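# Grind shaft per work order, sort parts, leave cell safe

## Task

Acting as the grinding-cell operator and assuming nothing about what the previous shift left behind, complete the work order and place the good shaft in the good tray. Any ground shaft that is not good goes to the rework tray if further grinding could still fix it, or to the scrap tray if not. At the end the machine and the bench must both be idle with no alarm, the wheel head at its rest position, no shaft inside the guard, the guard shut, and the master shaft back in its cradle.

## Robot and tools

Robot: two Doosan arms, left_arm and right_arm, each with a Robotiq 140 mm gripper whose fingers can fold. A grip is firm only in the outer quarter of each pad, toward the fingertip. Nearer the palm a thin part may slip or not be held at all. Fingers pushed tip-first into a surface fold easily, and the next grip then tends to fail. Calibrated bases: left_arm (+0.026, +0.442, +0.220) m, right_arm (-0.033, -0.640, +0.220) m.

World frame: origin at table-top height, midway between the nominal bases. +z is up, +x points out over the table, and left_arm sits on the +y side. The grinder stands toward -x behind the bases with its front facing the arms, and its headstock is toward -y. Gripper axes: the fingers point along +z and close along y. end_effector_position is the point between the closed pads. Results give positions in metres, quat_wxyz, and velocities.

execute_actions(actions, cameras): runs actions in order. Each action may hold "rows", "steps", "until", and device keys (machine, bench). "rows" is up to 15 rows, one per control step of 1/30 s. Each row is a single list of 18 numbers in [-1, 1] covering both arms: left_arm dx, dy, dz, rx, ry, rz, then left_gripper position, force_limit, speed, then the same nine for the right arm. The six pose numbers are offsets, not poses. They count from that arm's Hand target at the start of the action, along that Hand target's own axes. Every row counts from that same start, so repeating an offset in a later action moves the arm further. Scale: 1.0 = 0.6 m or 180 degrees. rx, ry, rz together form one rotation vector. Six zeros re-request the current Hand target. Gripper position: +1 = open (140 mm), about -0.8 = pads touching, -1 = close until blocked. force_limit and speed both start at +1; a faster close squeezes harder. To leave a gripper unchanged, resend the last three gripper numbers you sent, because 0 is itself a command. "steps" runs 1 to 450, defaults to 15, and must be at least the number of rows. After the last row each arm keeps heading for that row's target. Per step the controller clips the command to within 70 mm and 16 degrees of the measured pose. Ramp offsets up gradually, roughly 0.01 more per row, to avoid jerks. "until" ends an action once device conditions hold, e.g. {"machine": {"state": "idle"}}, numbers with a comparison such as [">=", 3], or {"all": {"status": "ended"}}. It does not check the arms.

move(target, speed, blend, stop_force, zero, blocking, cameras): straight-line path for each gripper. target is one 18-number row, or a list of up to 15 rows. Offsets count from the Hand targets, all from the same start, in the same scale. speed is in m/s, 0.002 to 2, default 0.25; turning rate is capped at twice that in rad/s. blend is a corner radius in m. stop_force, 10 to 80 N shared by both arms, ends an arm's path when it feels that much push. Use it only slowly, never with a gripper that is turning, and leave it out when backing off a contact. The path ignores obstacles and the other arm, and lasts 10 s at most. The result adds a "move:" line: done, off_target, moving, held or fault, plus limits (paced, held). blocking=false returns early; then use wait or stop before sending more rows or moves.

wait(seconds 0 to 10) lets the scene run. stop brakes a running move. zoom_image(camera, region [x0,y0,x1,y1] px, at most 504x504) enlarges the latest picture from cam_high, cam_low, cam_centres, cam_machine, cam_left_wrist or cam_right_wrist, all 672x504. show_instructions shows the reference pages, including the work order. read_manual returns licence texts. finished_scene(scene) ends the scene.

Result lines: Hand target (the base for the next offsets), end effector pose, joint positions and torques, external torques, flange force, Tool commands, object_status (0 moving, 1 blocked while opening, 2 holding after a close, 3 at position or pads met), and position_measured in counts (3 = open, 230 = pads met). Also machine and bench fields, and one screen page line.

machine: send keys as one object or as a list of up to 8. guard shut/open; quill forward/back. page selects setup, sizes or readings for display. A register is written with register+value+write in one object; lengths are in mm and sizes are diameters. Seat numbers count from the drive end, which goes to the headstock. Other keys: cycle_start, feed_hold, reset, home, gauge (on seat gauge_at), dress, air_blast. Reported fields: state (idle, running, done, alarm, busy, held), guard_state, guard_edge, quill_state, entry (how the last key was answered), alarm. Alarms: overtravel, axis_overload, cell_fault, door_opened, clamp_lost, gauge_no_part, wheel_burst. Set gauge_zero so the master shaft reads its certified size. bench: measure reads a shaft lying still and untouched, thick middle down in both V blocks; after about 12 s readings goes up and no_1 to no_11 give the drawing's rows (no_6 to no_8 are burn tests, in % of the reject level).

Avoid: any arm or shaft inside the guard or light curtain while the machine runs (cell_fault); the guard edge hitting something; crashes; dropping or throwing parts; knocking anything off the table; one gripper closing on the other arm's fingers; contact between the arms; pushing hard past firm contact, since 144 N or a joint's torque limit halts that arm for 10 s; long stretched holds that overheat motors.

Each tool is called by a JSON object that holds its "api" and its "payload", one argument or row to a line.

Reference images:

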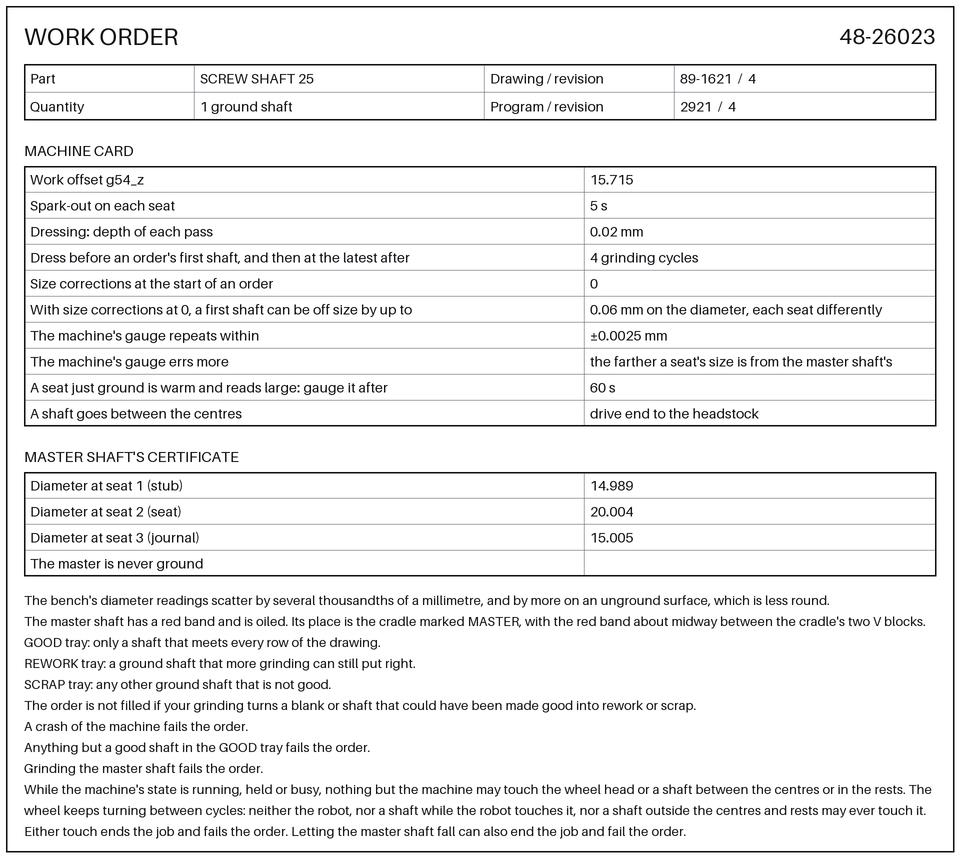

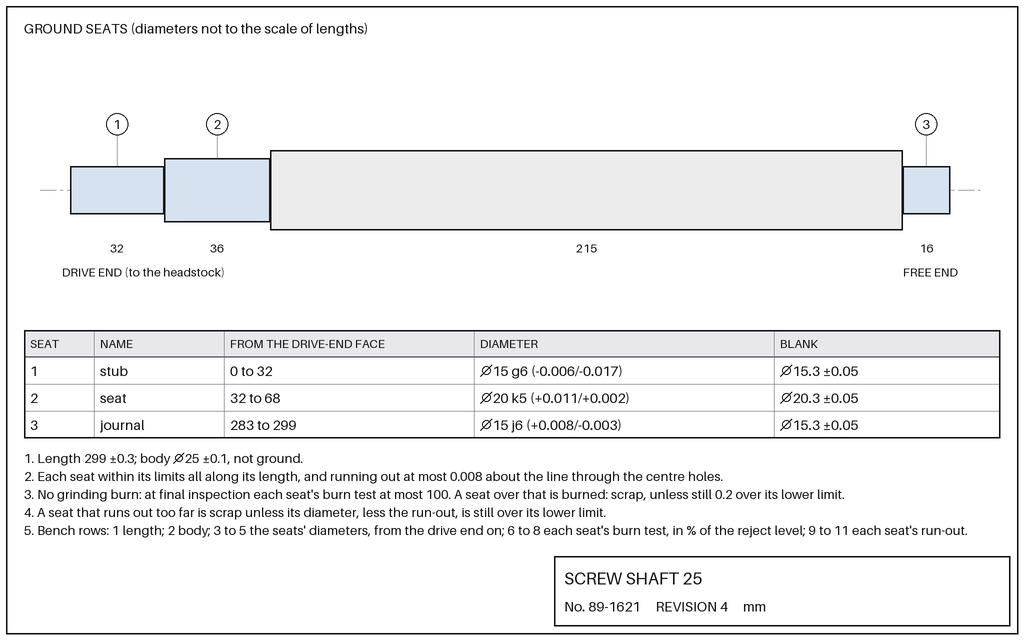

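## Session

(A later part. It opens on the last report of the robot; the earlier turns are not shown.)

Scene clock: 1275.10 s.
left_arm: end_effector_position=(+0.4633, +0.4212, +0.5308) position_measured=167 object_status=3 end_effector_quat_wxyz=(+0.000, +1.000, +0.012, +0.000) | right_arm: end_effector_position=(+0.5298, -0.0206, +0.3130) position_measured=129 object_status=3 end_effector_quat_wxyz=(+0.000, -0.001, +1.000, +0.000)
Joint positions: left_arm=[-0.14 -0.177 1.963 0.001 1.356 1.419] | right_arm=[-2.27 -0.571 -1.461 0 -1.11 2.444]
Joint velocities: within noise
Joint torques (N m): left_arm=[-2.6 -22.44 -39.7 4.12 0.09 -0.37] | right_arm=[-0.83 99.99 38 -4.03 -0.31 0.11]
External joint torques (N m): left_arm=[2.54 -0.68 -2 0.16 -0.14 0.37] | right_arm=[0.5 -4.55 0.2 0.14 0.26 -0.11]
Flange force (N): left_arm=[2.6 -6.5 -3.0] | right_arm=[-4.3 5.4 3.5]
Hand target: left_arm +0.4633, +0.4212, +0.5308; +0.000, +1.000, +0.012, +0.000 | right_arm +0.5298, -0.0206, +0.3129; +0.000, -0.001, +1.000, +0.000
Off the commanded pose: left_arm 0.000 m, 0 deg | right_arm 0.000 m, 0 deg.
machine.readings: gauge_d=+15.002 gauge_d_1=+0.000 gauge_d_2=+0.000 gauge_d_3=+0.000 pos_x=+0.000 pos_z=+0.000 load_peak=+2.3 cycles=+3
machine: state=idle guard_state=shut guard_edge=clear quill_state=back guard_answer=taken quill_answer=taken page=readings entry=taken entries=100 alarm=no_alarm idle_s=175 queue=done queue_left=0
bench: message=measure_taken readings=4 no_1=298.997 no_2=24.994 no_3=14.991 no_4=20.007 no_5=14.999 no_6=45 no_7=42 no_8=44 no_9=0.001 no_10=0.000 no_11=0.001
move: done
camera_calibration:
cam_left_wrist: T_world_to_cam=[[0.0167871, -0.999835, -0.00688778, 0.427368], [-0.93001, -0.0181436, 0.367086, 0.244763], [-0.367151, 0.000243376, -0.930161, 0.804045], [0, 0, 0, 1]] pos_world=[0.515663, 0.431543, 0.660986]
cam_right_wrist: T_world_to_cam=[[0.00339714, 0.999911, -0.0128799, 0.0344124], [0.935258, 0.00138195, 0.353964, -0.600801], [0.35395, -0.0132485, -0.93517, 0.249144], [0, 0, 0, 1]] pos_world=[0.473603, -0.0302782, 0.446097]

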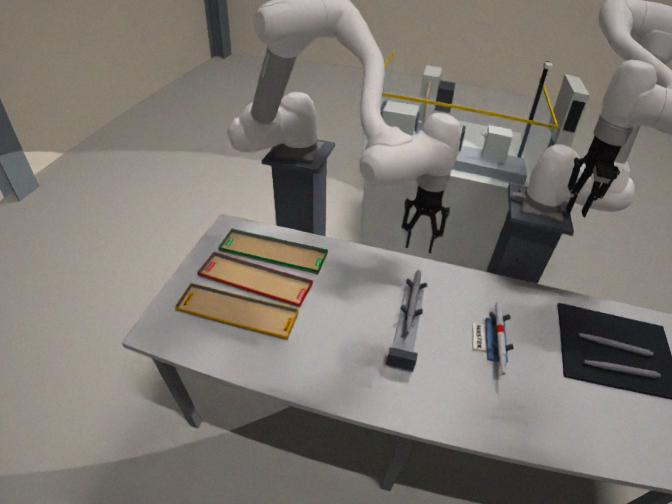

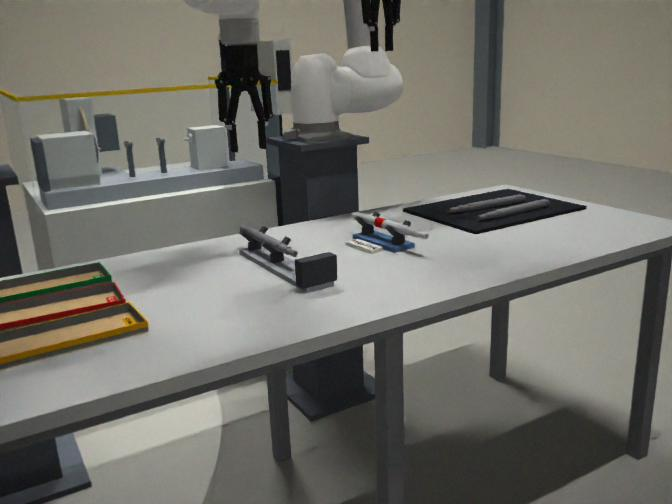

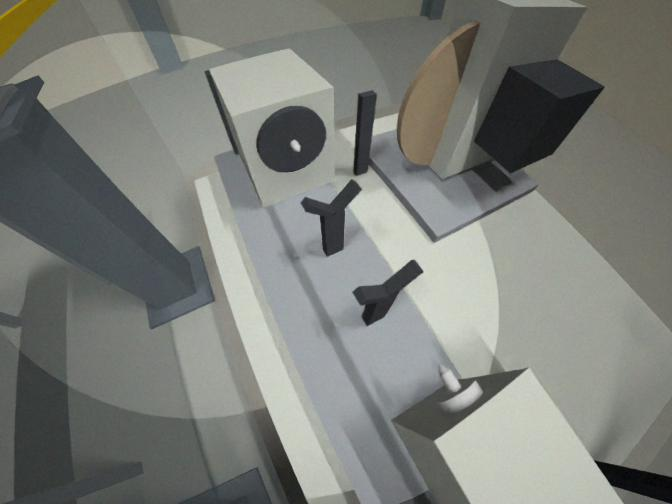

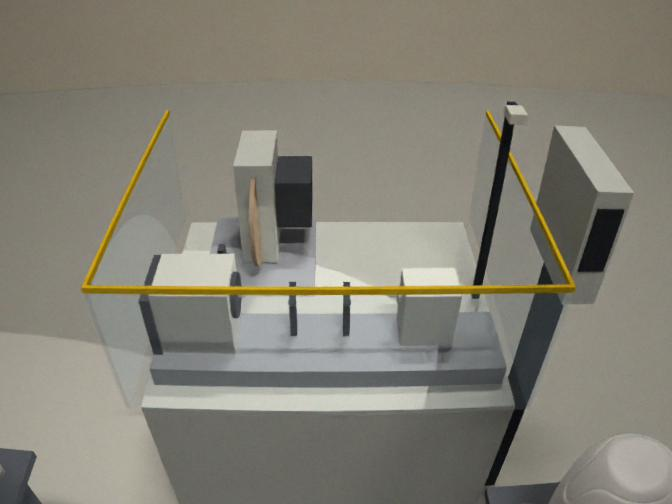

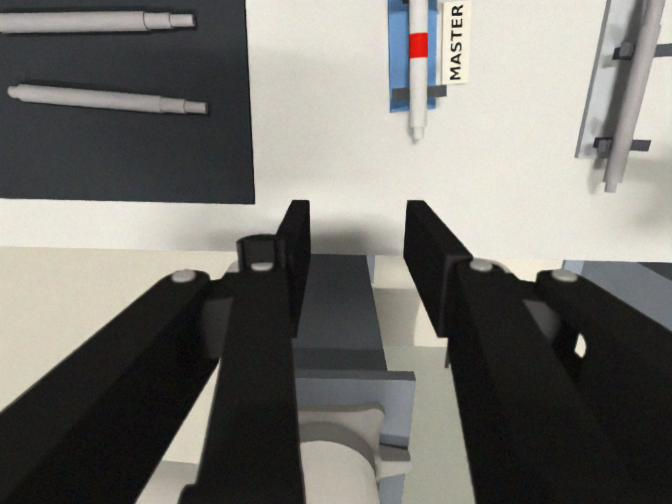

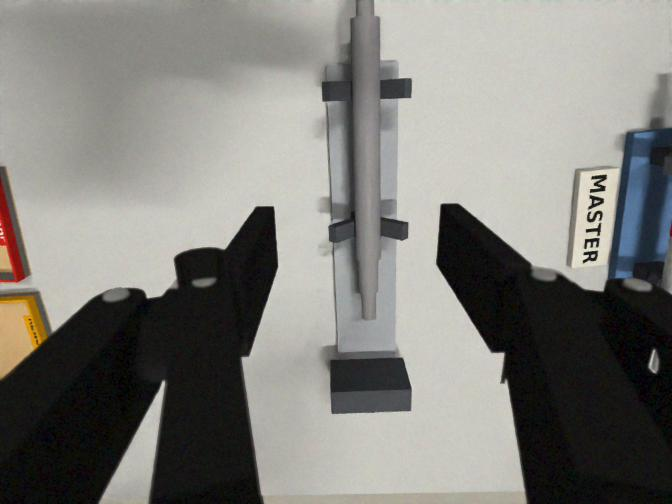

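{"api": "move", "payload": {
  "target": [0,0,0,0,0,0,-0.3,1,-1,-0.0087,0.0262,0.27,0,0,-0.0106,0,1,-1],
  "speed": 0.2,
  "cameras": ["cam_right_wrist"]
}}

Scene clock: 1277.13 s.
left_arm: end_effector_position=(+0.4633, +0.4212, +0.5308) position_measured=167 object_status=3 end_effector_quat_wxyz=(+0.000, +1.000, +0.012, +0.000) | right_arm: end_effector_position=(+0.5351, -0.0049, +0.1510) position_measured=129 object_status=3 end_effector_quat_wxyz=(+0.000, -0.018, +1.000, +0.000)
Joint positions: left_arm=[-0.14 -0.177 1.963 0.001 1.356 1.419] | right_arm=[-2.263 -0.733 -1.514 -0.001 -0.895 2.417]
Joint velocities: within noise
Joint torques (N m): left_arm=[-2.2 -22.31 -39.91 4.22 0.05 -0.28] | right_arm=[-1.28 106.49 32.42 -3.54 -0.28 0.09]
External joint torques (N m): left_arm=[2.14 -0.85 -1.88 0.07 -0.11 0.28] | right_arm=[0.83 -2.28 0.97 0.12 0.24 -0.09]
Flange force (N): left_arm=[2.0 -5.4 -3.0] | right_arm=[-2.8 4.2 2.3]
Hand target: left_arm +0.4633, +0.4212, +0.5308; +0.000, +1.000, +0.012, +0.000 | right_arm +0.5351, -0.0049, +0.1509; +0.000, -0.018, +1.000, +0.000
Off the commanded pose: left_arm 0.000 m, 0 deg | right_arm 0.000 m, 0 deg.
machine.readings: gauge_d=+15.002 gauge_d_1=+0.000 gauge_d_2=+0.000 gauge_d_3=+0.000 pos_x=+0.000 pos_z=+0.000 load_peak=+2.3 cycles=+3
machine: state=idle guard_state=shut guard_edge=clear quill_state=back guard_answer=taken quill_answer=taken page=readings entry=taken entries=100 alarm=no_alarm idle_s=177 queue=done queue_left=0
bench: message=measure_taken readings=4 no_1=298.997 no_2=24.994 no_3=14.991 no_4=20.007 no_5=14.999 no_6=45 no_7=42 no_8=44 no_9=0.001 no_10=0.000 no_11=0.001
move: done
camera_calibration:
cam_right_wrist: T_world_to_cam=[[-0.0299778, 0.999468, -0.012879, 0.0342874], [0.934686, 0.032596, 0.353976, -0.547948], [0.354207, -0.0014264, -0.935166, 0.0959139], [0, 0, 0, 1]] pos_world=[0.479214, -0.0162714, 0.284097]
Images, in order (width x height): cam_right_wrist 672x504.

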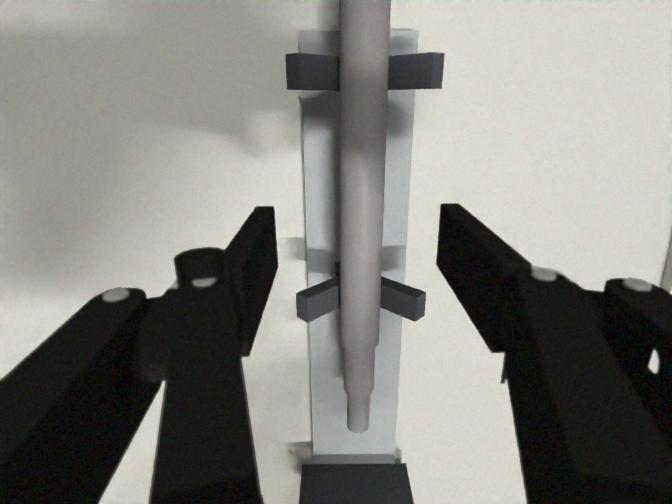

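{"api": "move", "payload": {
  "target": [0,0,0,0,0,0,-0.3,1,-1,0,0.0083,0.09,0,0,0,0,1,-1],
  "speed": 0.1,
  "cameras": ["cam_right_wrist","cam_low"]
}}

{"api": "zoom_image", "payload": {
  "camera": "cam_low",
  "region": [200, 170, 360, 300]
}}

Scene clock: 1278.73 s.
left_arm: end_effector_position=(+0.4633, +0.4212, +0.5308) position_measured=167 object_status=3 end_effector_quat_wxyz=(+0.000, +1.000, +0.012, +0.000) | right_arm: end_effector_position=(+0.5349, +0.0001, +0.0970) position_measured=129 object_status=3 end_effector_quat_wxyz=(+0.000, -0.018, +1.000, +0.000)
Joint positions: left_arm=[-0.14 -0.177 1.963 0.001 1.356 1.419] | right_arm=[-2.259 -0.794 -1.518 -0.001 -0.829 2.421]
Joint velocities: within noise
Joint torques (N m): left_arm=[-2.1 -22.42 -39.59 4.16 0.07 -0.35] | right_arm=[-1.11 110.53 30.17 -3.32 -0.34 0.1]
External joint torques (N m): left_arm=[2.03 -0.69 -2.22 0.13 -0.13 0.35] | right_arm=[0.78 -3.61 1.31 0.11 0.29 -0.1]
Flange force (N): left_arm=[2.7 -5.3 -3.4] | right_arm=[-4.3 5.7 4.1]
Hand target: left_arm +0.4633, +0.4212, +0.5308; +0.000, +1.000, +0.012, +0.000 | right_arm +0.5349, +0.0001, +0.0969; +0.000, -0.018, +1.000, +0.000
Off the commanded pose: left_arm 0.000 m, 0 deg | right_arm 0.000 m, 0 deg.
machine.readings: gauge_d=+15.002 gauge_d_1=+0.000 gauge_d_2=+0.000 gauge_d_3=+0.000 pos_x=+0.000 pos_z=+0.000 load_peak=+2.3 cycles=+3
machine: state=idle guard_state=shut guard_edge=clear quill_state=back guard_answer=taken quill_answer=taken page=readings entry=taken entries=100 alarm=no_alarm idle_s=179 queue=done queue_left=0
bench: message=measure_taken readings=4 no_1=298.997 no_2=24.994 no_3=14.991 no_4=20.007 no_5=14.999 no_6=45 no_7=42 no_8=44 no_9=0.001 no_10=0.000 no_11=0.001
move: done
camera_calibration:
cam_right_wrist: T_world_to_cam=[[-0.0298517, 0.999471, -0.0129353, 0.0286409], [0.934736, 0.0324979, 0.353853, -0.528802], [0.354086, -0.00152794, -0.935212, 0.0455609], [0, 0, 0, 1]] pos_world=[0.479013, -0.0113711, 0.230098]
Images, in order (width x height): cam_low 672x504, cam_right_wrist 672x504.

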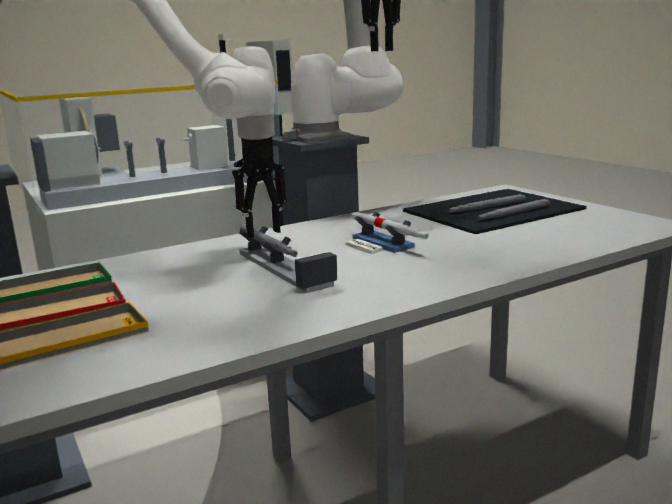

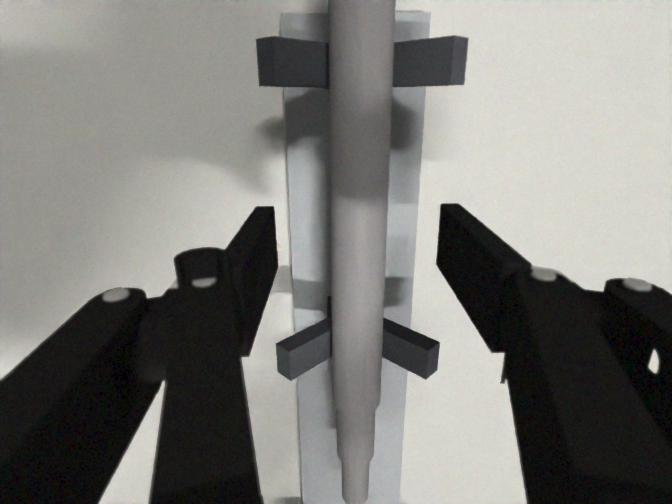

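Scaled by 3.150 from the camera's 672x504 image, which has a finer 960x720 frame.

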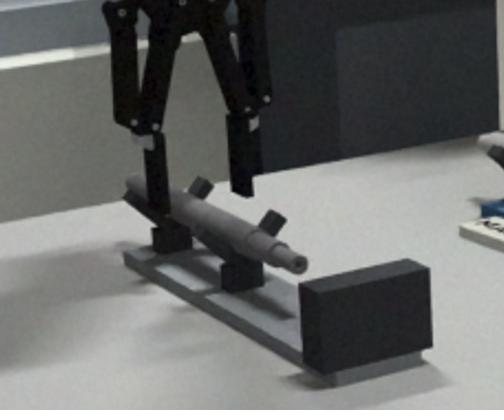

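{"api": "move", "payload": {
  "target": [0,0,0,0,0,0,-0.3,1,-1,0,0.0028,0.024,0,0,0,0,1,-1],
  "speed": 0.06,
  "cameras": []
}}

{"api": "execute_actions", "payload": {
  "actions": [
    {"rows":[[0,0,0,0,0,0,-0.3,1,-1,0,0,0,0,0,0,-1,1,-1]],"steps":90}
  ],
  "cameras": ["cam_right_wrist","cam_low"]
}}

{"api": "zoom_image", "payload": {
  "camera": "cam_low",
  "region": [200, 170, 360, 300]
}}

Scene clock: 1279.93 s.
left_arm: end_effector_position=(+0.4633, +0.4212, +0.5308) position_measured=167 object_status=3 end_effector_quat_wxyz=(+0.000, +1.000, +0.012, +0.000) | right_arm: end_effector_position=(+0.5349, +0.0018, +0.0826) position_measured=129 object_status=3 end_effector_quat_wxyz=(+0.000, -0.018, +1.000, +0.000)
Joint positions: left_arm=[-0.14 -0.177 1.963 0.001 1.356 1.419] | right_arm=[-2.257 -0.811 -1.517 -0.001 -0.813 2.423]
Joint velocities: within noise
Joint torques (N m): left_arm=[-2.36 -21.77 -39.67 4.2 0.04 -0.37] | right_arm=[-1.15 110.74 30.29 -3.29 -0.32 0.08]
External joint torques (N m): left_arm=[2.31 -1.35 -2 0.07 -0.09 0.37] | right_arm=[0.97 -3.04 0.72 0.13 0.28 -0.08]
Flange force (N): left_arm=[1.4 -6.0 -3.4] | right_arm=[-2.6 4.3 3.6]
Hand target: left_arm +0.4633, +0.4212, +0.5308; +0.000, +1.000, +0.012, +0.000 | right_arm +0.5349, +0.0018, +0.0825; +0.000, -0.018, +1.000, +0.000
Off the commanded pose: left_arm 0.000 m, 0 deg | right_arm 0.000 m, 0 deg.
machine.readings: gauge_d=+15.002 gauge_d_1=+0.000 gauge_d_2=+0.000 gauge_d_3=+0.000 pos_x=+0.000 pos_z=+0.000 load_peak=+2.3 cycles=+3
machine: state=idle guard_state=shut guard_edge=clear quill_state=back guard_answer=taken quill_answer=taken page=readings entry=taken entries=100 alarm=no_alarm idle_s=180 queue=done queue_left=0
bench: message=measure_taken readings=4 no_1=298.997 no_2=24.994 no_3=14.991 no_4=20.007 no_5=14.999 no_6=45 no_7=42 no_8=44 no_9=0.001 no_10=0.000 no_11=0.001
move: done
No camera images: "cameras" was empty.

Scene clock: 1283.13 s.
left_arm: end_effector_position=(+0.4633, +0.4212, +0.5308) position_measured=167 object_status=3 end_effector_quat_wxyz=(+0.000, +1.000, +0.012, +0.000) | right_arm: end_effector_position=(+0.5349, +0.0018, +0.0825) position_measured=197 object_status=2 end_effector_quat_wxyz=(+0.000, -0.018, +1.000, +0.000)
Joint positions: left_arm=[-0.14 -0.177 1.963 0.001 1.356 1.419] | right_arm=[-2.257 -0.811 -1.517 -0.001 -0.813 2.423]
Joint velocities: within noise
Joint torques (N m): left_arm=[-2.06 -22.66 -39.86 4.13 0.02 -0.32] | right_arm=[11.12 97.15 33.48 -0.31 5.63 -0.52]
External joint torques (N m): left_arm=[2 -0.52 -1.94 0.15 -0.08 0.32] | right_arm=[-11.16 10.48 -2.46 -2.85 -5.67 0.52]
Flange force (N): left_arm=[2.6 -5.1 -3.0] | right_arm=[-1.8 -16.2 -18.3]
Hand target: left_arm +0.4633, +0.4212, +0.5308; +0.000, +1.000, +0.012, +0.000 | right_arm +0.5349, +0.0018, +0.0825; +0.000, -0.018, +1.000, +0.000
Off the commanded pose: left_arm 0.000 m, 0 deg | right_arm 0.000 m, 0 deg.
machine.readings: gauge_d=+15.002 gauge_d_1=+0.000 gauge_d_2=+0.000 gauge_d_3=+0.000 pos_x=+0.000 pos_z=+0.000 load_peak=+2.3 cycles=+3
machine: state=idle guard_state=shut guard_edge=clear quill_state=back guard_answer=taken quill_answer=taken page=readings entry=taken entries=100 alarm=no_alarm idle_s=183 queue=done queue_left=0
bench: message=measure_taken readings=4 no_1=298.997 no_2=24.994 no_3=14.991 no_4=20.007 no_5=14.999 no_6=45 no_7=42 no_8=44 no_9=0.001 no_10=0.000 no_11=0.001
camera_calibration:
cam_right_wrist: T_world_to_cam=[[-0.0298524, 0.999471, -0.0129355, 0.0267546], [0.934736, 0.0324986, 0.353853, -0.523727], [0.354086, -0.00152793, -0.935212, 0.0320029], [0, 0, 0, 1]] pos_world=[0.479013, -0.00967113, 0.215598]
Images, in order (width x height): cam_low 672x504, cam_right_wrist 672x504.

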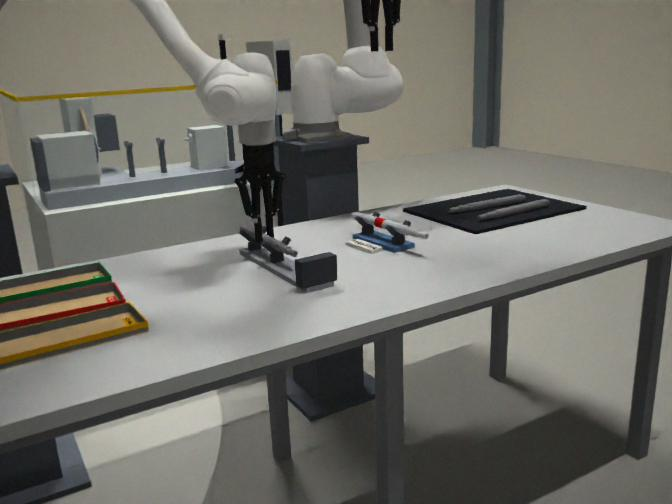

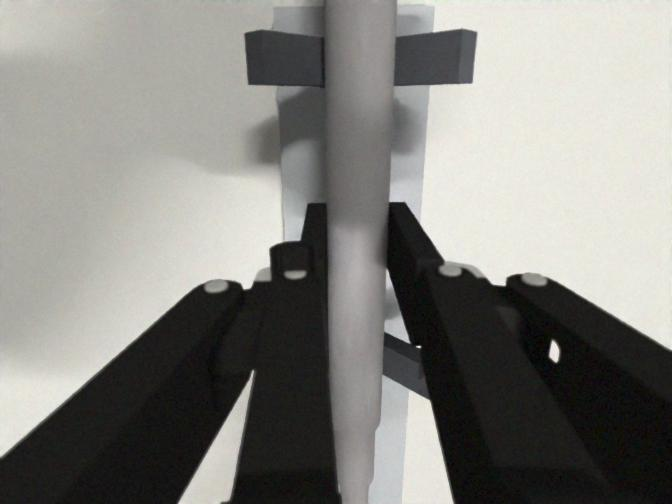

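Scaled by 3.150 from the camera's 672x504 image, which has a finer 960x720 frame.

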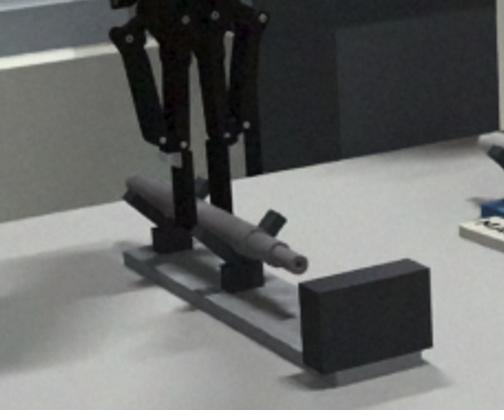

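{"api": "move", "payload": {
  "target": [
    [0,0,0,0,0,0,-0.3,1,-1,0,0,-0.1,0,0,0,-1,1,-1],
    [0,0,0,0,0,0,-0.3,1,-1,0,0,-0.279,0,0,0,-1,1,-1],
    [0,0,0,0,0,0,-0.3,1,-1,0.212,-0.993,-0.279,0,0,0.505,-1,1,-1]
  ],
  "speed": [0.08,0.25,0.25],
  "blend": [0,0.04,0],
  "cameras": ["cam_right_wrist","cam_high"]
}}

{"api": "zoom_image", "payload": {
  "camera": "cam_high",
  "region": [160, 150, 380, 350]
}}

Scene clock: 1289.37 s.
left_arm: end_effector_position=(+0.4633, +0.4212, +0.5308) position_measured=167 object_status=3 end_effector_quat_wxyz=(+0.000, +1.000, +0.012, +0.000) | right_arm: end_effector_position=(+0.4287, -0.5981, +0.2498) position_measured=197 object_status=2 end_effector_quat_wxyz=(+0.000, +0.700, +0.714, +0.000)
Joint positions: left_arm=[-0.14 -0.177 1.963 0.001 1.356 1.419] | right_arm=[-2.98 -0.124 -2.257 0 -0.76 3.286]
Joint velocities: within noise
Joint torques (N m): left_arm=[-2.37 -22.72 -39.61 4.21 0.05 -0.42] | right_arm=[-0.32 50.04 32.7 -2.95 -0.25 0.16]
External joint torques (N m): left_arm=[2.33 -0.5 -2.18 0.08 -0.1 0.42] | right_arm=[0.28 -7.47 -3.07 -0.07 0.26 -0.16]
Flange force (N): left_arm=[3.1 -6.1 -3.3] | right_arm=[0.6 5.3 14.3]
Hand target: left_arm +0.4633, +0.4212, +0.5308; +0.000, +1.000, +0.012, +0.000 | right_arm +0.4287, -0.5981, +0.2498; +0.000, +0.700, +0.714, +0.000
Off the commanded pose: left_arm 0.000 m, 0 deg | right_arm 0.000 m, 0 deg.
machine.readings: gauge_d=+15.002 gauge_d_1=+0.000 gauge_d_2=+0.000 gauge_d_3=+0.000 pos_x=+0.000 pos_z=+0.000 load_peak=+2.3 cycles=+3
machine: state=idle guard_state=shut guard_edge=clear quill_state=back guard_answer=taken quill_answer=taken page=readings entry=taken entries=100 alarm=no_alarm idle_s=190 queue=done queue_left=0
bench: message=measure_taken readings=4 no_1=298.997 no_2=24.994 no_3=14.991 no_4=20.007 no_5=14.999 no_6=45 no_7=42 no_8=44 no_9=0.001 no_10=0.000 no_11=0.001
move: done
camera_calibration:
cam_right_wrist: T_world_to_cam=[[0.999823, 0.0141876, -0.0123459, -0.405581], [0.0176352, -0.935347, 0.35329, -0.649706], [-0.00653535, -0.353446, -0.935432, 0.169303], [0, 0, 0, 1]] pos_world=[0.418073, -0.542108, 0.382899]
Images, in order (width x height): cam_high 672x504, cam_right_wrist 672x504.

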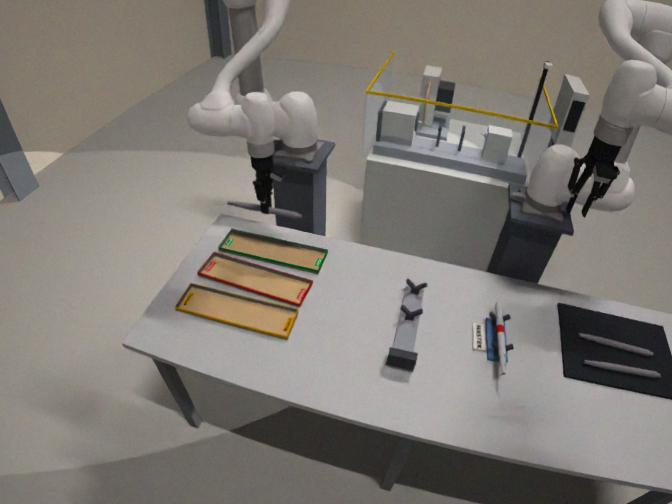

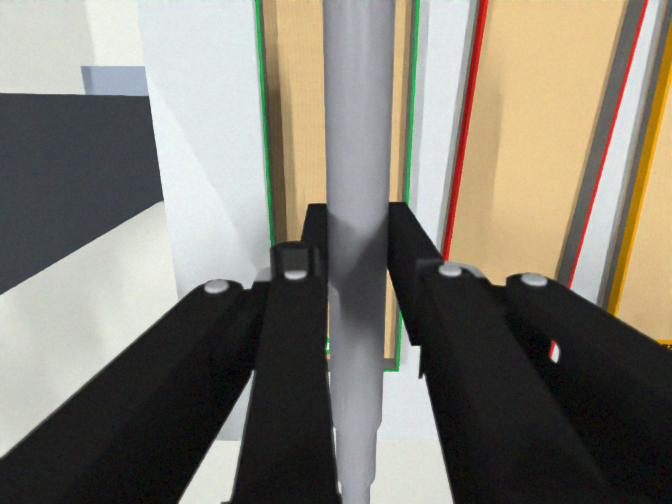

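Scaled by 2.291 from the camera's 672x504 image, which has a finer 960x720 frame.

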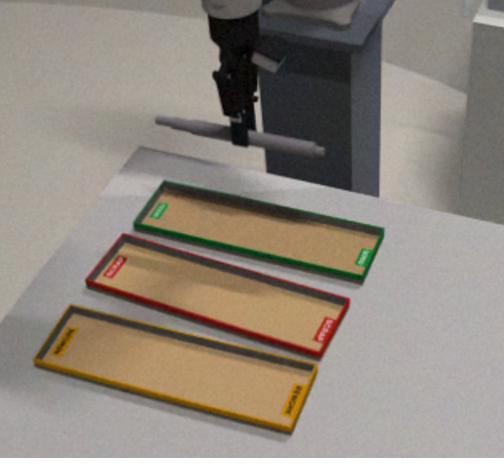

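{"api": "move", "payload": {
  "target": [0,0,0,0,0,0,-0.3,1,-1,0,-0.015,0.285,0,0,0,-1,1,-1],
  "speed": 0.15,
  "cameras": ["cam_right_wrist","cam_high"]
}}

{"api": "zoom_image", "payload": {
  "camera": "cam_high",
  "region": [190, 180, 350, 320]
}}

Scene clock: 1291.47 s.
left_arm: end_effector_position=(+0.4633, +0.4212, +0.5308) position_measured=167 object_status=3 end_effector_quat_wxyz=(+0.000, +1.000, +0.012, +0.000) | right_arm: end_effector_position=(+0.4197, -0.5983, +0.0788) position_measured=197 object_status=2 end_effector_quat_wxyz=(+0.000, +0.700, +0.714, +0.000)
Joint positions: left_arm=[-0.14 -0.177 1.963 0.001 1.356 1.419] | right_arm=[-2.977 -0.43 -2.356 0 -0.354 3.289]
Joint velocities: within noise
Joint torques (N m): left_arm=[-2.6 -22.41 -39.8 4.15 0.02 -0.43] | right_arm=[-1.08 66.86 16.08 -1.56 -0.31 0.11]
External joint torques (N m): left_arm=[2.55 -0.78 -1.98 0.14 -0.08 0.43] | right_arm=[0.96 -7.87 -1.19 0.05 0.31 -0.11]
Flange force (N): left_arm=[2.4 -6.6 -3.2] | right_arm=[2.1 3.4 17.7]
Hand target: left_arm +0.4633, +0.4212, +0.5308; +0.000, +1.000, +0.012, +0.000 | right_arm +0.4198, -0.5983, +0.0788; +0.000, +0.700, +0.714, +0.000
Off the commanded pose: left_arm 0.000 m, 0 deg | right_arm 0.000 m, 0 deg.
machine.readings: gauge_d=+15.002 gauge_d_1=+0.000 gauge_d_2=+0.000 gauge_d_3=+0.000 pos_x=+0.000 pos_z=+0.000 load_peak=+2.3 cycles=+3
machine: state=idle guard_state=shut guard_edge=clear quill_state=back guard_answer=taken quill_answer=taken page=readings entry=taken entries=100 alarm=no_alarm idle_s=192 queue=done queue_left=0
bench: message=measure_taken readings=4 no_1=298.997 no_2=24.994 no_3=14.991 no_4=20.007 no_5=14.999 no_6=45 no_7=42 no_8=44 no_9=0.001 no_10=0.000 no_11=0.001
move: done
camera_calibration:
cam_right_wrist: T_world_to_cam=[[0.999822, 0.0141529, -0.0124397, -0.398688], [0.0176359, -0.935348, 0.353289, -0.589358], [-0.00663534, -0.353446, -0.935432, 0.00934897], [0, 0, 0, 1]] pos_world=[0.409073, -0.542308, 0.211999]
Images, in order (width x height): cam_high 672x504, cam_right_wrist 672x504.

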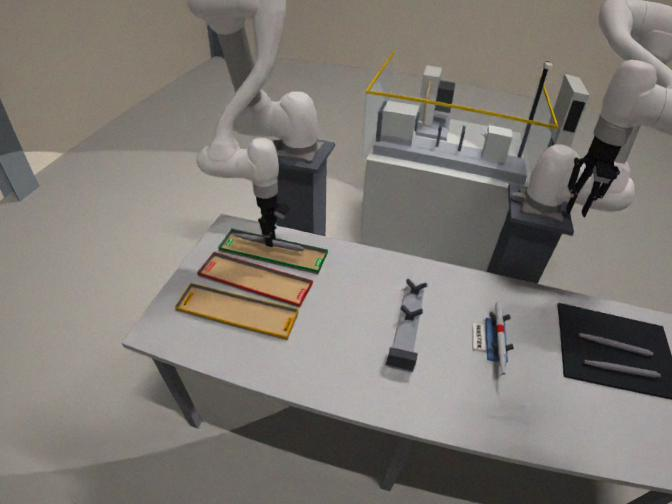

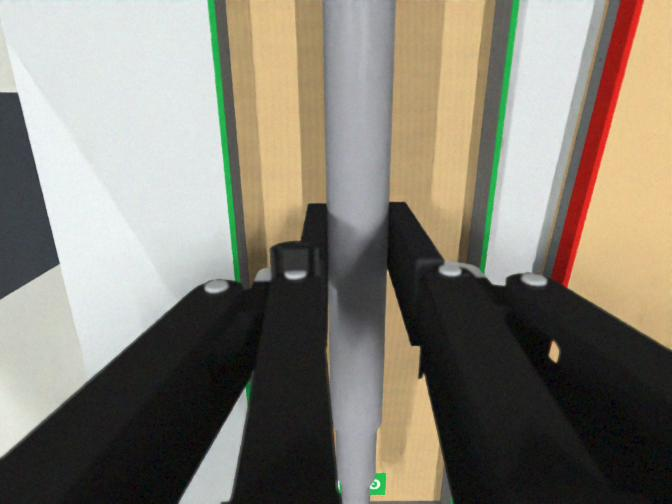

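Scaled by 3.150 from the camera's 672x504 image, which has a finer 960x720 frame.

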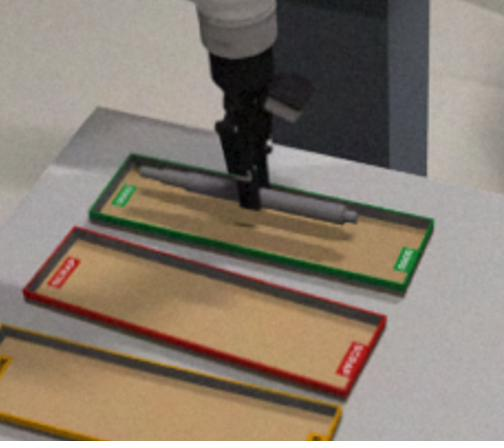

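{"api": "move", "payload": {
  "target": [0,0,0,0,0,0,-0.3,1,-1,0,0,0.085,0,0,0,-1,1,-1],
  "speed": 0.015,
  "stop_force": 12,
  "cameras": ["cam_right_wrist"]
}}

{"api": "execute_actions", "payload": {
  "actions": [
    {"rows":[[0,0,0,0,0,0,-0.3,1,-1,0,0,-0.001,0,0,0,-1,1,-1]],"steps":12},
    {"rows":[[0,0,0,0,0,0,-0.3,1,-1,0,0,0,0,0,0,-0.4,1,-1]],"steps":45}
  ],
  "cameras": []
}}

{"api": "move", "payload": {
  "target": [
    [0,0,0,0,0,0,-0.3,1,-1,0,0,-0.15,0,0,0,-0.4,1,-1],
    [0,0,0,0,0,0,-0.3,1,-1,0,0,-0.5,0,0,0,-0.4,1,-1]
  ],
  "speed": [0.1,0.3]
}}

{"api": "zoom_image", "payload": {
  "camera": "cam_high",
  "region": [190, 180, 350, 320]
}}

Scene clock: 1295.03 s.
left_arm: end_effector_position=(+0.4633, +0.4212, +0.5308) position_measured=167 object_status=3 end_effector_quat_wxyz=(+0.000, +1.000, +0.012, +0.000) | right_arm: end_effector_position=(+0.4198, -0.5983, +0.0417) position_measured=197 object_status=2 end_effector_quat_wxyz=(+0.000, +0.700, +0.714, +0.000)
Joint positions: left_arm=[-0.14 -0.177 1.963 0.001 1.356 1.419] | right_arm=[-2.977 -0.511 -2.359 0 -0.27 3.289]
Joint velocities: within noise
Joint torques (N m): left_arm=[-2.18 -22.66 -39.68 4.14 0.02 -0.38] | right_arm=[-1.36 50.39 5.31 -1.4 -0.36 -0.06]
External joint torques (N m): left_arm=[2.13 -0.43 -1.97 0.14 -0.07 0.38] | right_arm=[1.29 12.69 6.04 0.24 0.36 0.06]
Flange force (N): left_arm=[2.8 -5.5 -3.0] | right_arm=[3.2 2.6 -27.2]
Hand target: left_arm +0.4633, +0.4212, +0.5308; +0.000, +1.000, +0.012, +0.000 | right_arm +0.4198, -0.5983, +0.0417; +0.000, +0.700, +0.714, +0.000 (not the last commanded pose)
Off the commanded pose: left_arm 0.000 m, 0 deg | right_arm 0.014 m, 0 deg.
machine.readings: gauge_d=+15.002 gauge_d_1=+0.000 gauge_d_2=+0.000 gauge_d_3=+0.000 pos_x=+0.000 pos_z=+0.000 load_peak=+2.3 cycles=+3
machine: state=idle guard_state=shut guard_edge=clear quill_state=back guard_answer=taken quill_answer=taken page=readings entry=taken entries=100 alarm=no_alarm idle_s=195 queue=done queue_left=0
bench: message=measure_taken readings=4 no_1=298.997 no_2=24.994 no_3=14.991 no_4=20.007 no_5=14.999 no_6=45 no_7=42 no_8=44 no_9=0.001 no_10=0.000 no_11=0.001
move: contact (right_arm)
camera_calibration:
cam_right_wrist: T_world_to_cam=[[0.999823, 0.0141876, -0.0123459, -0.399247], [0.0176352, -0.935347, 0.35329, -0.576252], [-0.00653535, -0.353446, -0.935432, -0.0253958], [0, 0, 0, 1]] pos_world=[0.409173, -0.542308, 0.174899]
Images, in order (width x height): cam_right_wrist 672x504.

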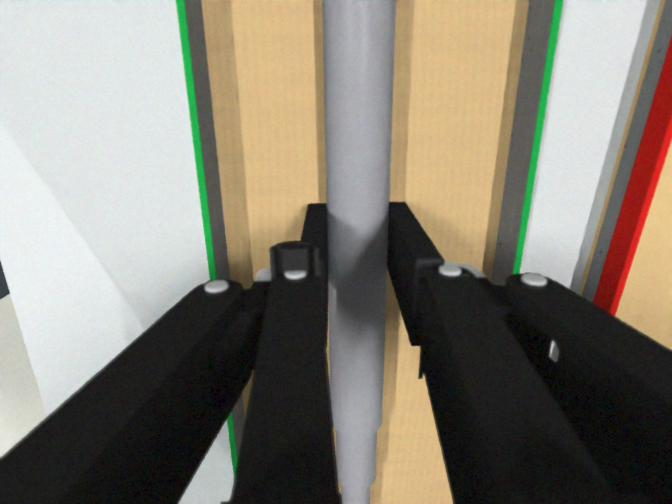

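Scene clock: 1297.13 s.
left_arm: end_effector_position=(+0.4633, +0.4212, +0.5308) position_measured=167 object_status=3 end_effector_quat_wxyz=(+0.000, +1.000, +0.012, +0.000) | right_arm: end_effector_position=(+0.4198, -0.5983, +0.0423) position_measured=179 object_status=3 end_effector_quat_wxyz=(+0.000, +0.700, +0.714, +0.000)
Joint positions: left_arm=[-0.14 -0.177 1.963 0.001 1.356 1.419] | right_arm=[-2.977 -0.51 -2.359 0 -0.272 3.289]
Joint velocities: within noise
Joint torques (N m): left_arm=[-2.45 -22.81 -39.69 4.17 0.06 -0.42] | right_arm=[-1.18 66.01 10.81 -1.23 -0.29 0.08]
External joint torques (N m): left_arm=[2.4 -0.42 -2.13 0.12 -0.12 0.42] | right_arm=[1.01 -2.94 0.74 0.05 0.29 -0.08]
External joint torques at the end of the 1st action: left_arm=[2.51 -0.73 -2.02 0.11 -0.09 0.34] | right_arm=[1.05 -7.76 -0.75 0.06 0.27 -0.09]
Flange force (N): left_arm=[3.2 -6.2 -3.2] | right_arm=[2.2 2.5 7.1]
Flange force at the end of the 1st action (N): left_arm=[2.5 -6.3 -3.2] | right_arm=[2.3 2.7 17.7]
Hand target: left_arm +0.4633, +0.4212, +0.5308; +0.000, +1.000, +0.012, +0.000 | right_arm +0.4198, -0.5983, +0.0423; +0.000, +0.700, +0.714, +0.000
Off the commanded pose: left_arm 0.000 m, 0 deg | right_arm 0.000 m, 0 deg.
machine.readings: gauge_d=+15.002 gauge_d_1=+0.000 gauge_d_2=+0.000 gauge_d_3=+0.000 pos_x=+0.000 pos_z=+0.000 load_peak=+2.3 cycles=+3
machine: state=idle guard_state=shut guard_edge=clear quill_state=back guard_answer=taken quill_answer=taken page=readings entry=taken entries=100 alarm=no_alarm idle_s=197 queue=done queue_left=0
bench: message=measure_taken readings=4 no_1=298.997 no_2=24.994 no_3=14.991 no_4=20.007 no_5=14.999 no_6=45 no_7=42 no_8=44 no_9=0.001 no_10=0.000 no_11=0.001
No camera images: "cameras" was empty.

Scene clock: 1299.27 s.
left_arm: end_effector_position=(+0.4633, +0.4212, +0.5308) position_measured=167 object_status=3 end_effector_quat_wxyz=(+0.000, +1.000, +0.012, +0.000) | right_arm: end_effector_position=(+0.4196, -0.5983, +0.3423) position_measured=179 object_status=3 end_effector_quat_wxyz=(+0.000, +0.700, +0.714, +0.000)
Joint positions: left_arm=[-0.14 -0.177 1.963 0.001 1.356 1.419] | right_arm=[-2.977 0.012 -2.186 0 -0.967 3.289]
Joint velocities: within noise
Joint torques (N m): left_arm=[-2.74 -22.4 -39.74 4.15 0.1 -0.4] | right_arm=[-0.79 36.49 34.15 -3.7 -0.2 0.08]
External joint torques (N m): left_arm=[2.69 -0.79 -2 0.13 -0.15 0.4] | right_arm=[0.71 -2.52 1.08 0.12 0.2 -0.08]
Flange force (N): left_arm=[2.5 -6.9 -3.1] | right_arm=[1.8 5.6 2.1]
Hand target: left_arm +0.4633, +0.4212, +0.5308; +0.000, +1.000, +0.012, +0.000 | right_arm +0.4196, -0.5983, +0.3423; +0.000, +0.700, +0.714, +0.000
Off the commanded pose: left_arm 0.000 m, 0 deg | right_arm 0.000 m, 0 deg.
machine.readings: gauge_d=+15.002 gauge_d_1=+0.000 gauge_d_2=+0.000 gauge_d_3=+0.000 pos_x=+0.000 pos_z=+0.000 load_peak=+2.3 cycles=+3
machine: state=idle guard_state=shut guard_edge=clear quill_state=back guard_answer=taken quill_answer=taken page=readings entry=taken entries=100 alarm=no_alarm idle_s=199 queue=done queue_left=0
bench: message=measure_taken readings=4 no_1=298.997 no_2=24.994 no_3=14.991 no_4=20.007 no_5=14.999 no_6=45 no_7=42 no_8=44 no_9=0.001 no_10=0.000 no_11=0.001
move: done
camera_calibration:
cam_left_wrist: T_world_to_cam=[[0.0167871, -0.999835, -0.00688778, 0.427368], [-0.93001, -0.0181436, 0.367086, 0.244763], [-0.367151, 0.000243376, -0.930161, 0.804045], [0, 0, 0, 1]] pos_world=[0.515663, 0.431543, 0.660986]
cam_right_wrist: T_world_to_cam=[[0.999821, 0.0142467, -0.0124743, -0.395242], [0.0177358, -0.935346, 0.353289, -0.682546], [-0.00663463, -0.353447, -0.935431, 0.255704], [0, 0, 0, 1]] pos_world=[0.408973, -0.542408, 0.475399]

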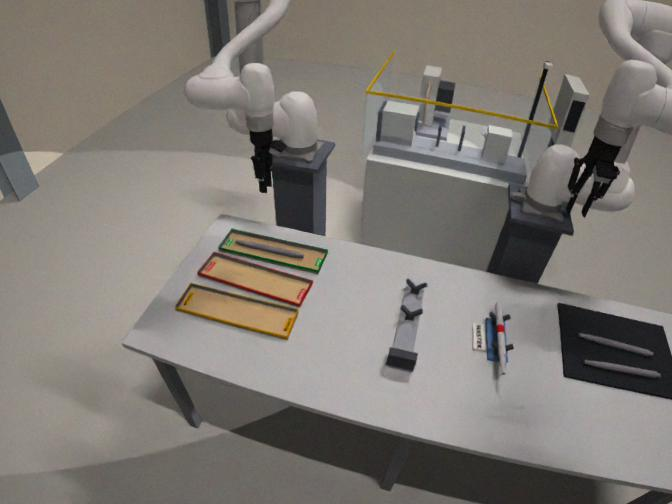

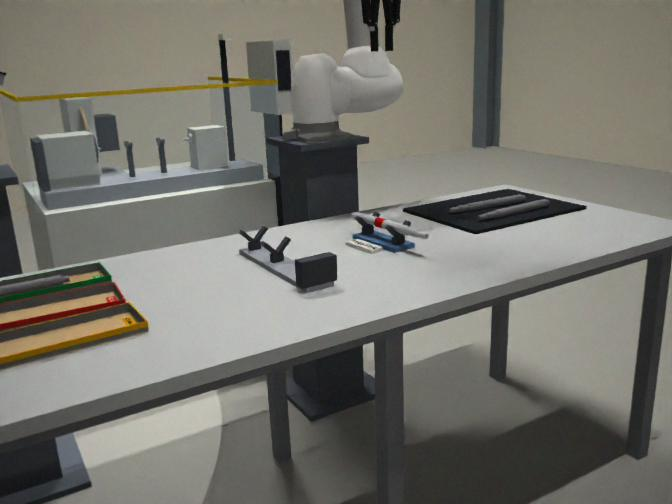

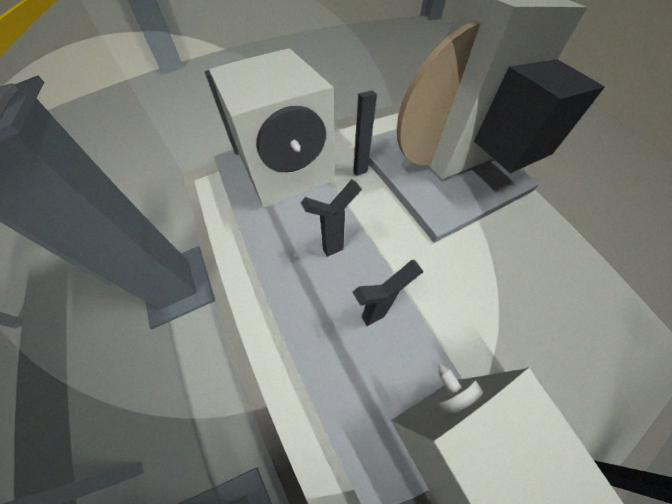

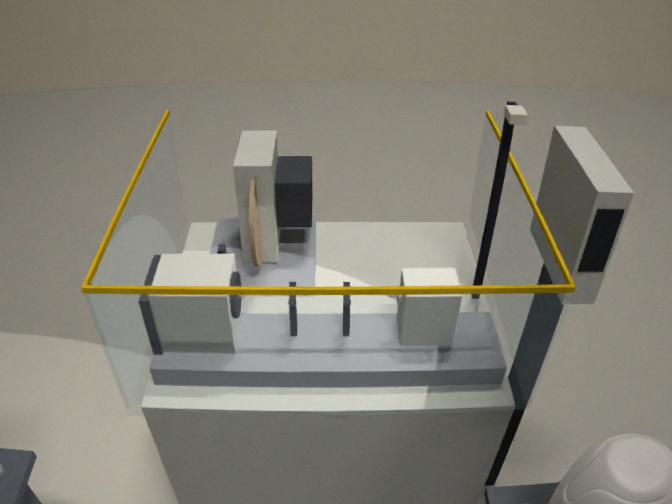

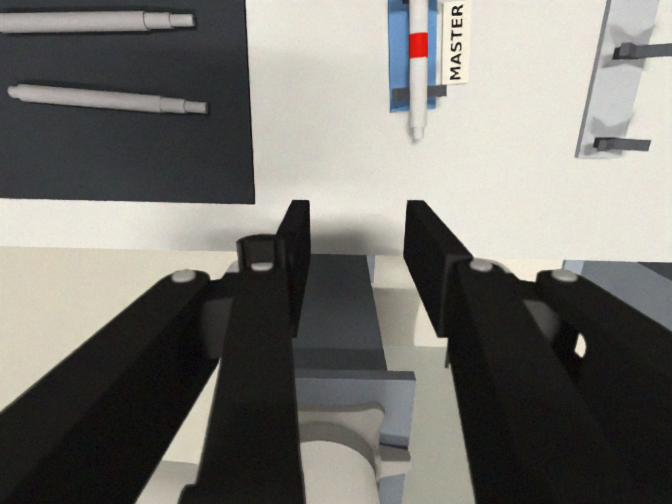

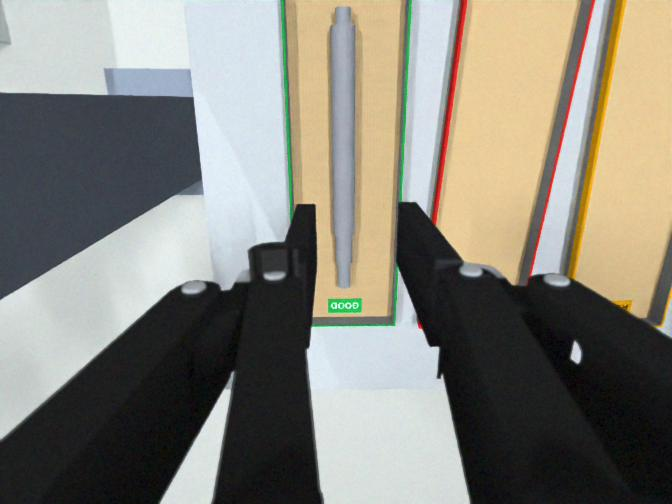

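Scaled by 3.150 from the camera's 672x504 image, which has a finer 960x720 frame.

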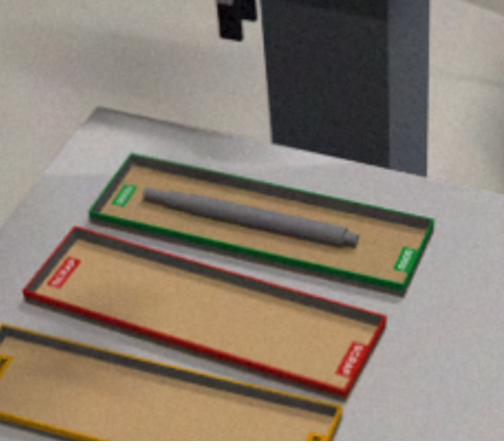

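{"api": "finished_scene", "payload": {
  "scene": 1
}}

The scene is finished: the task was done.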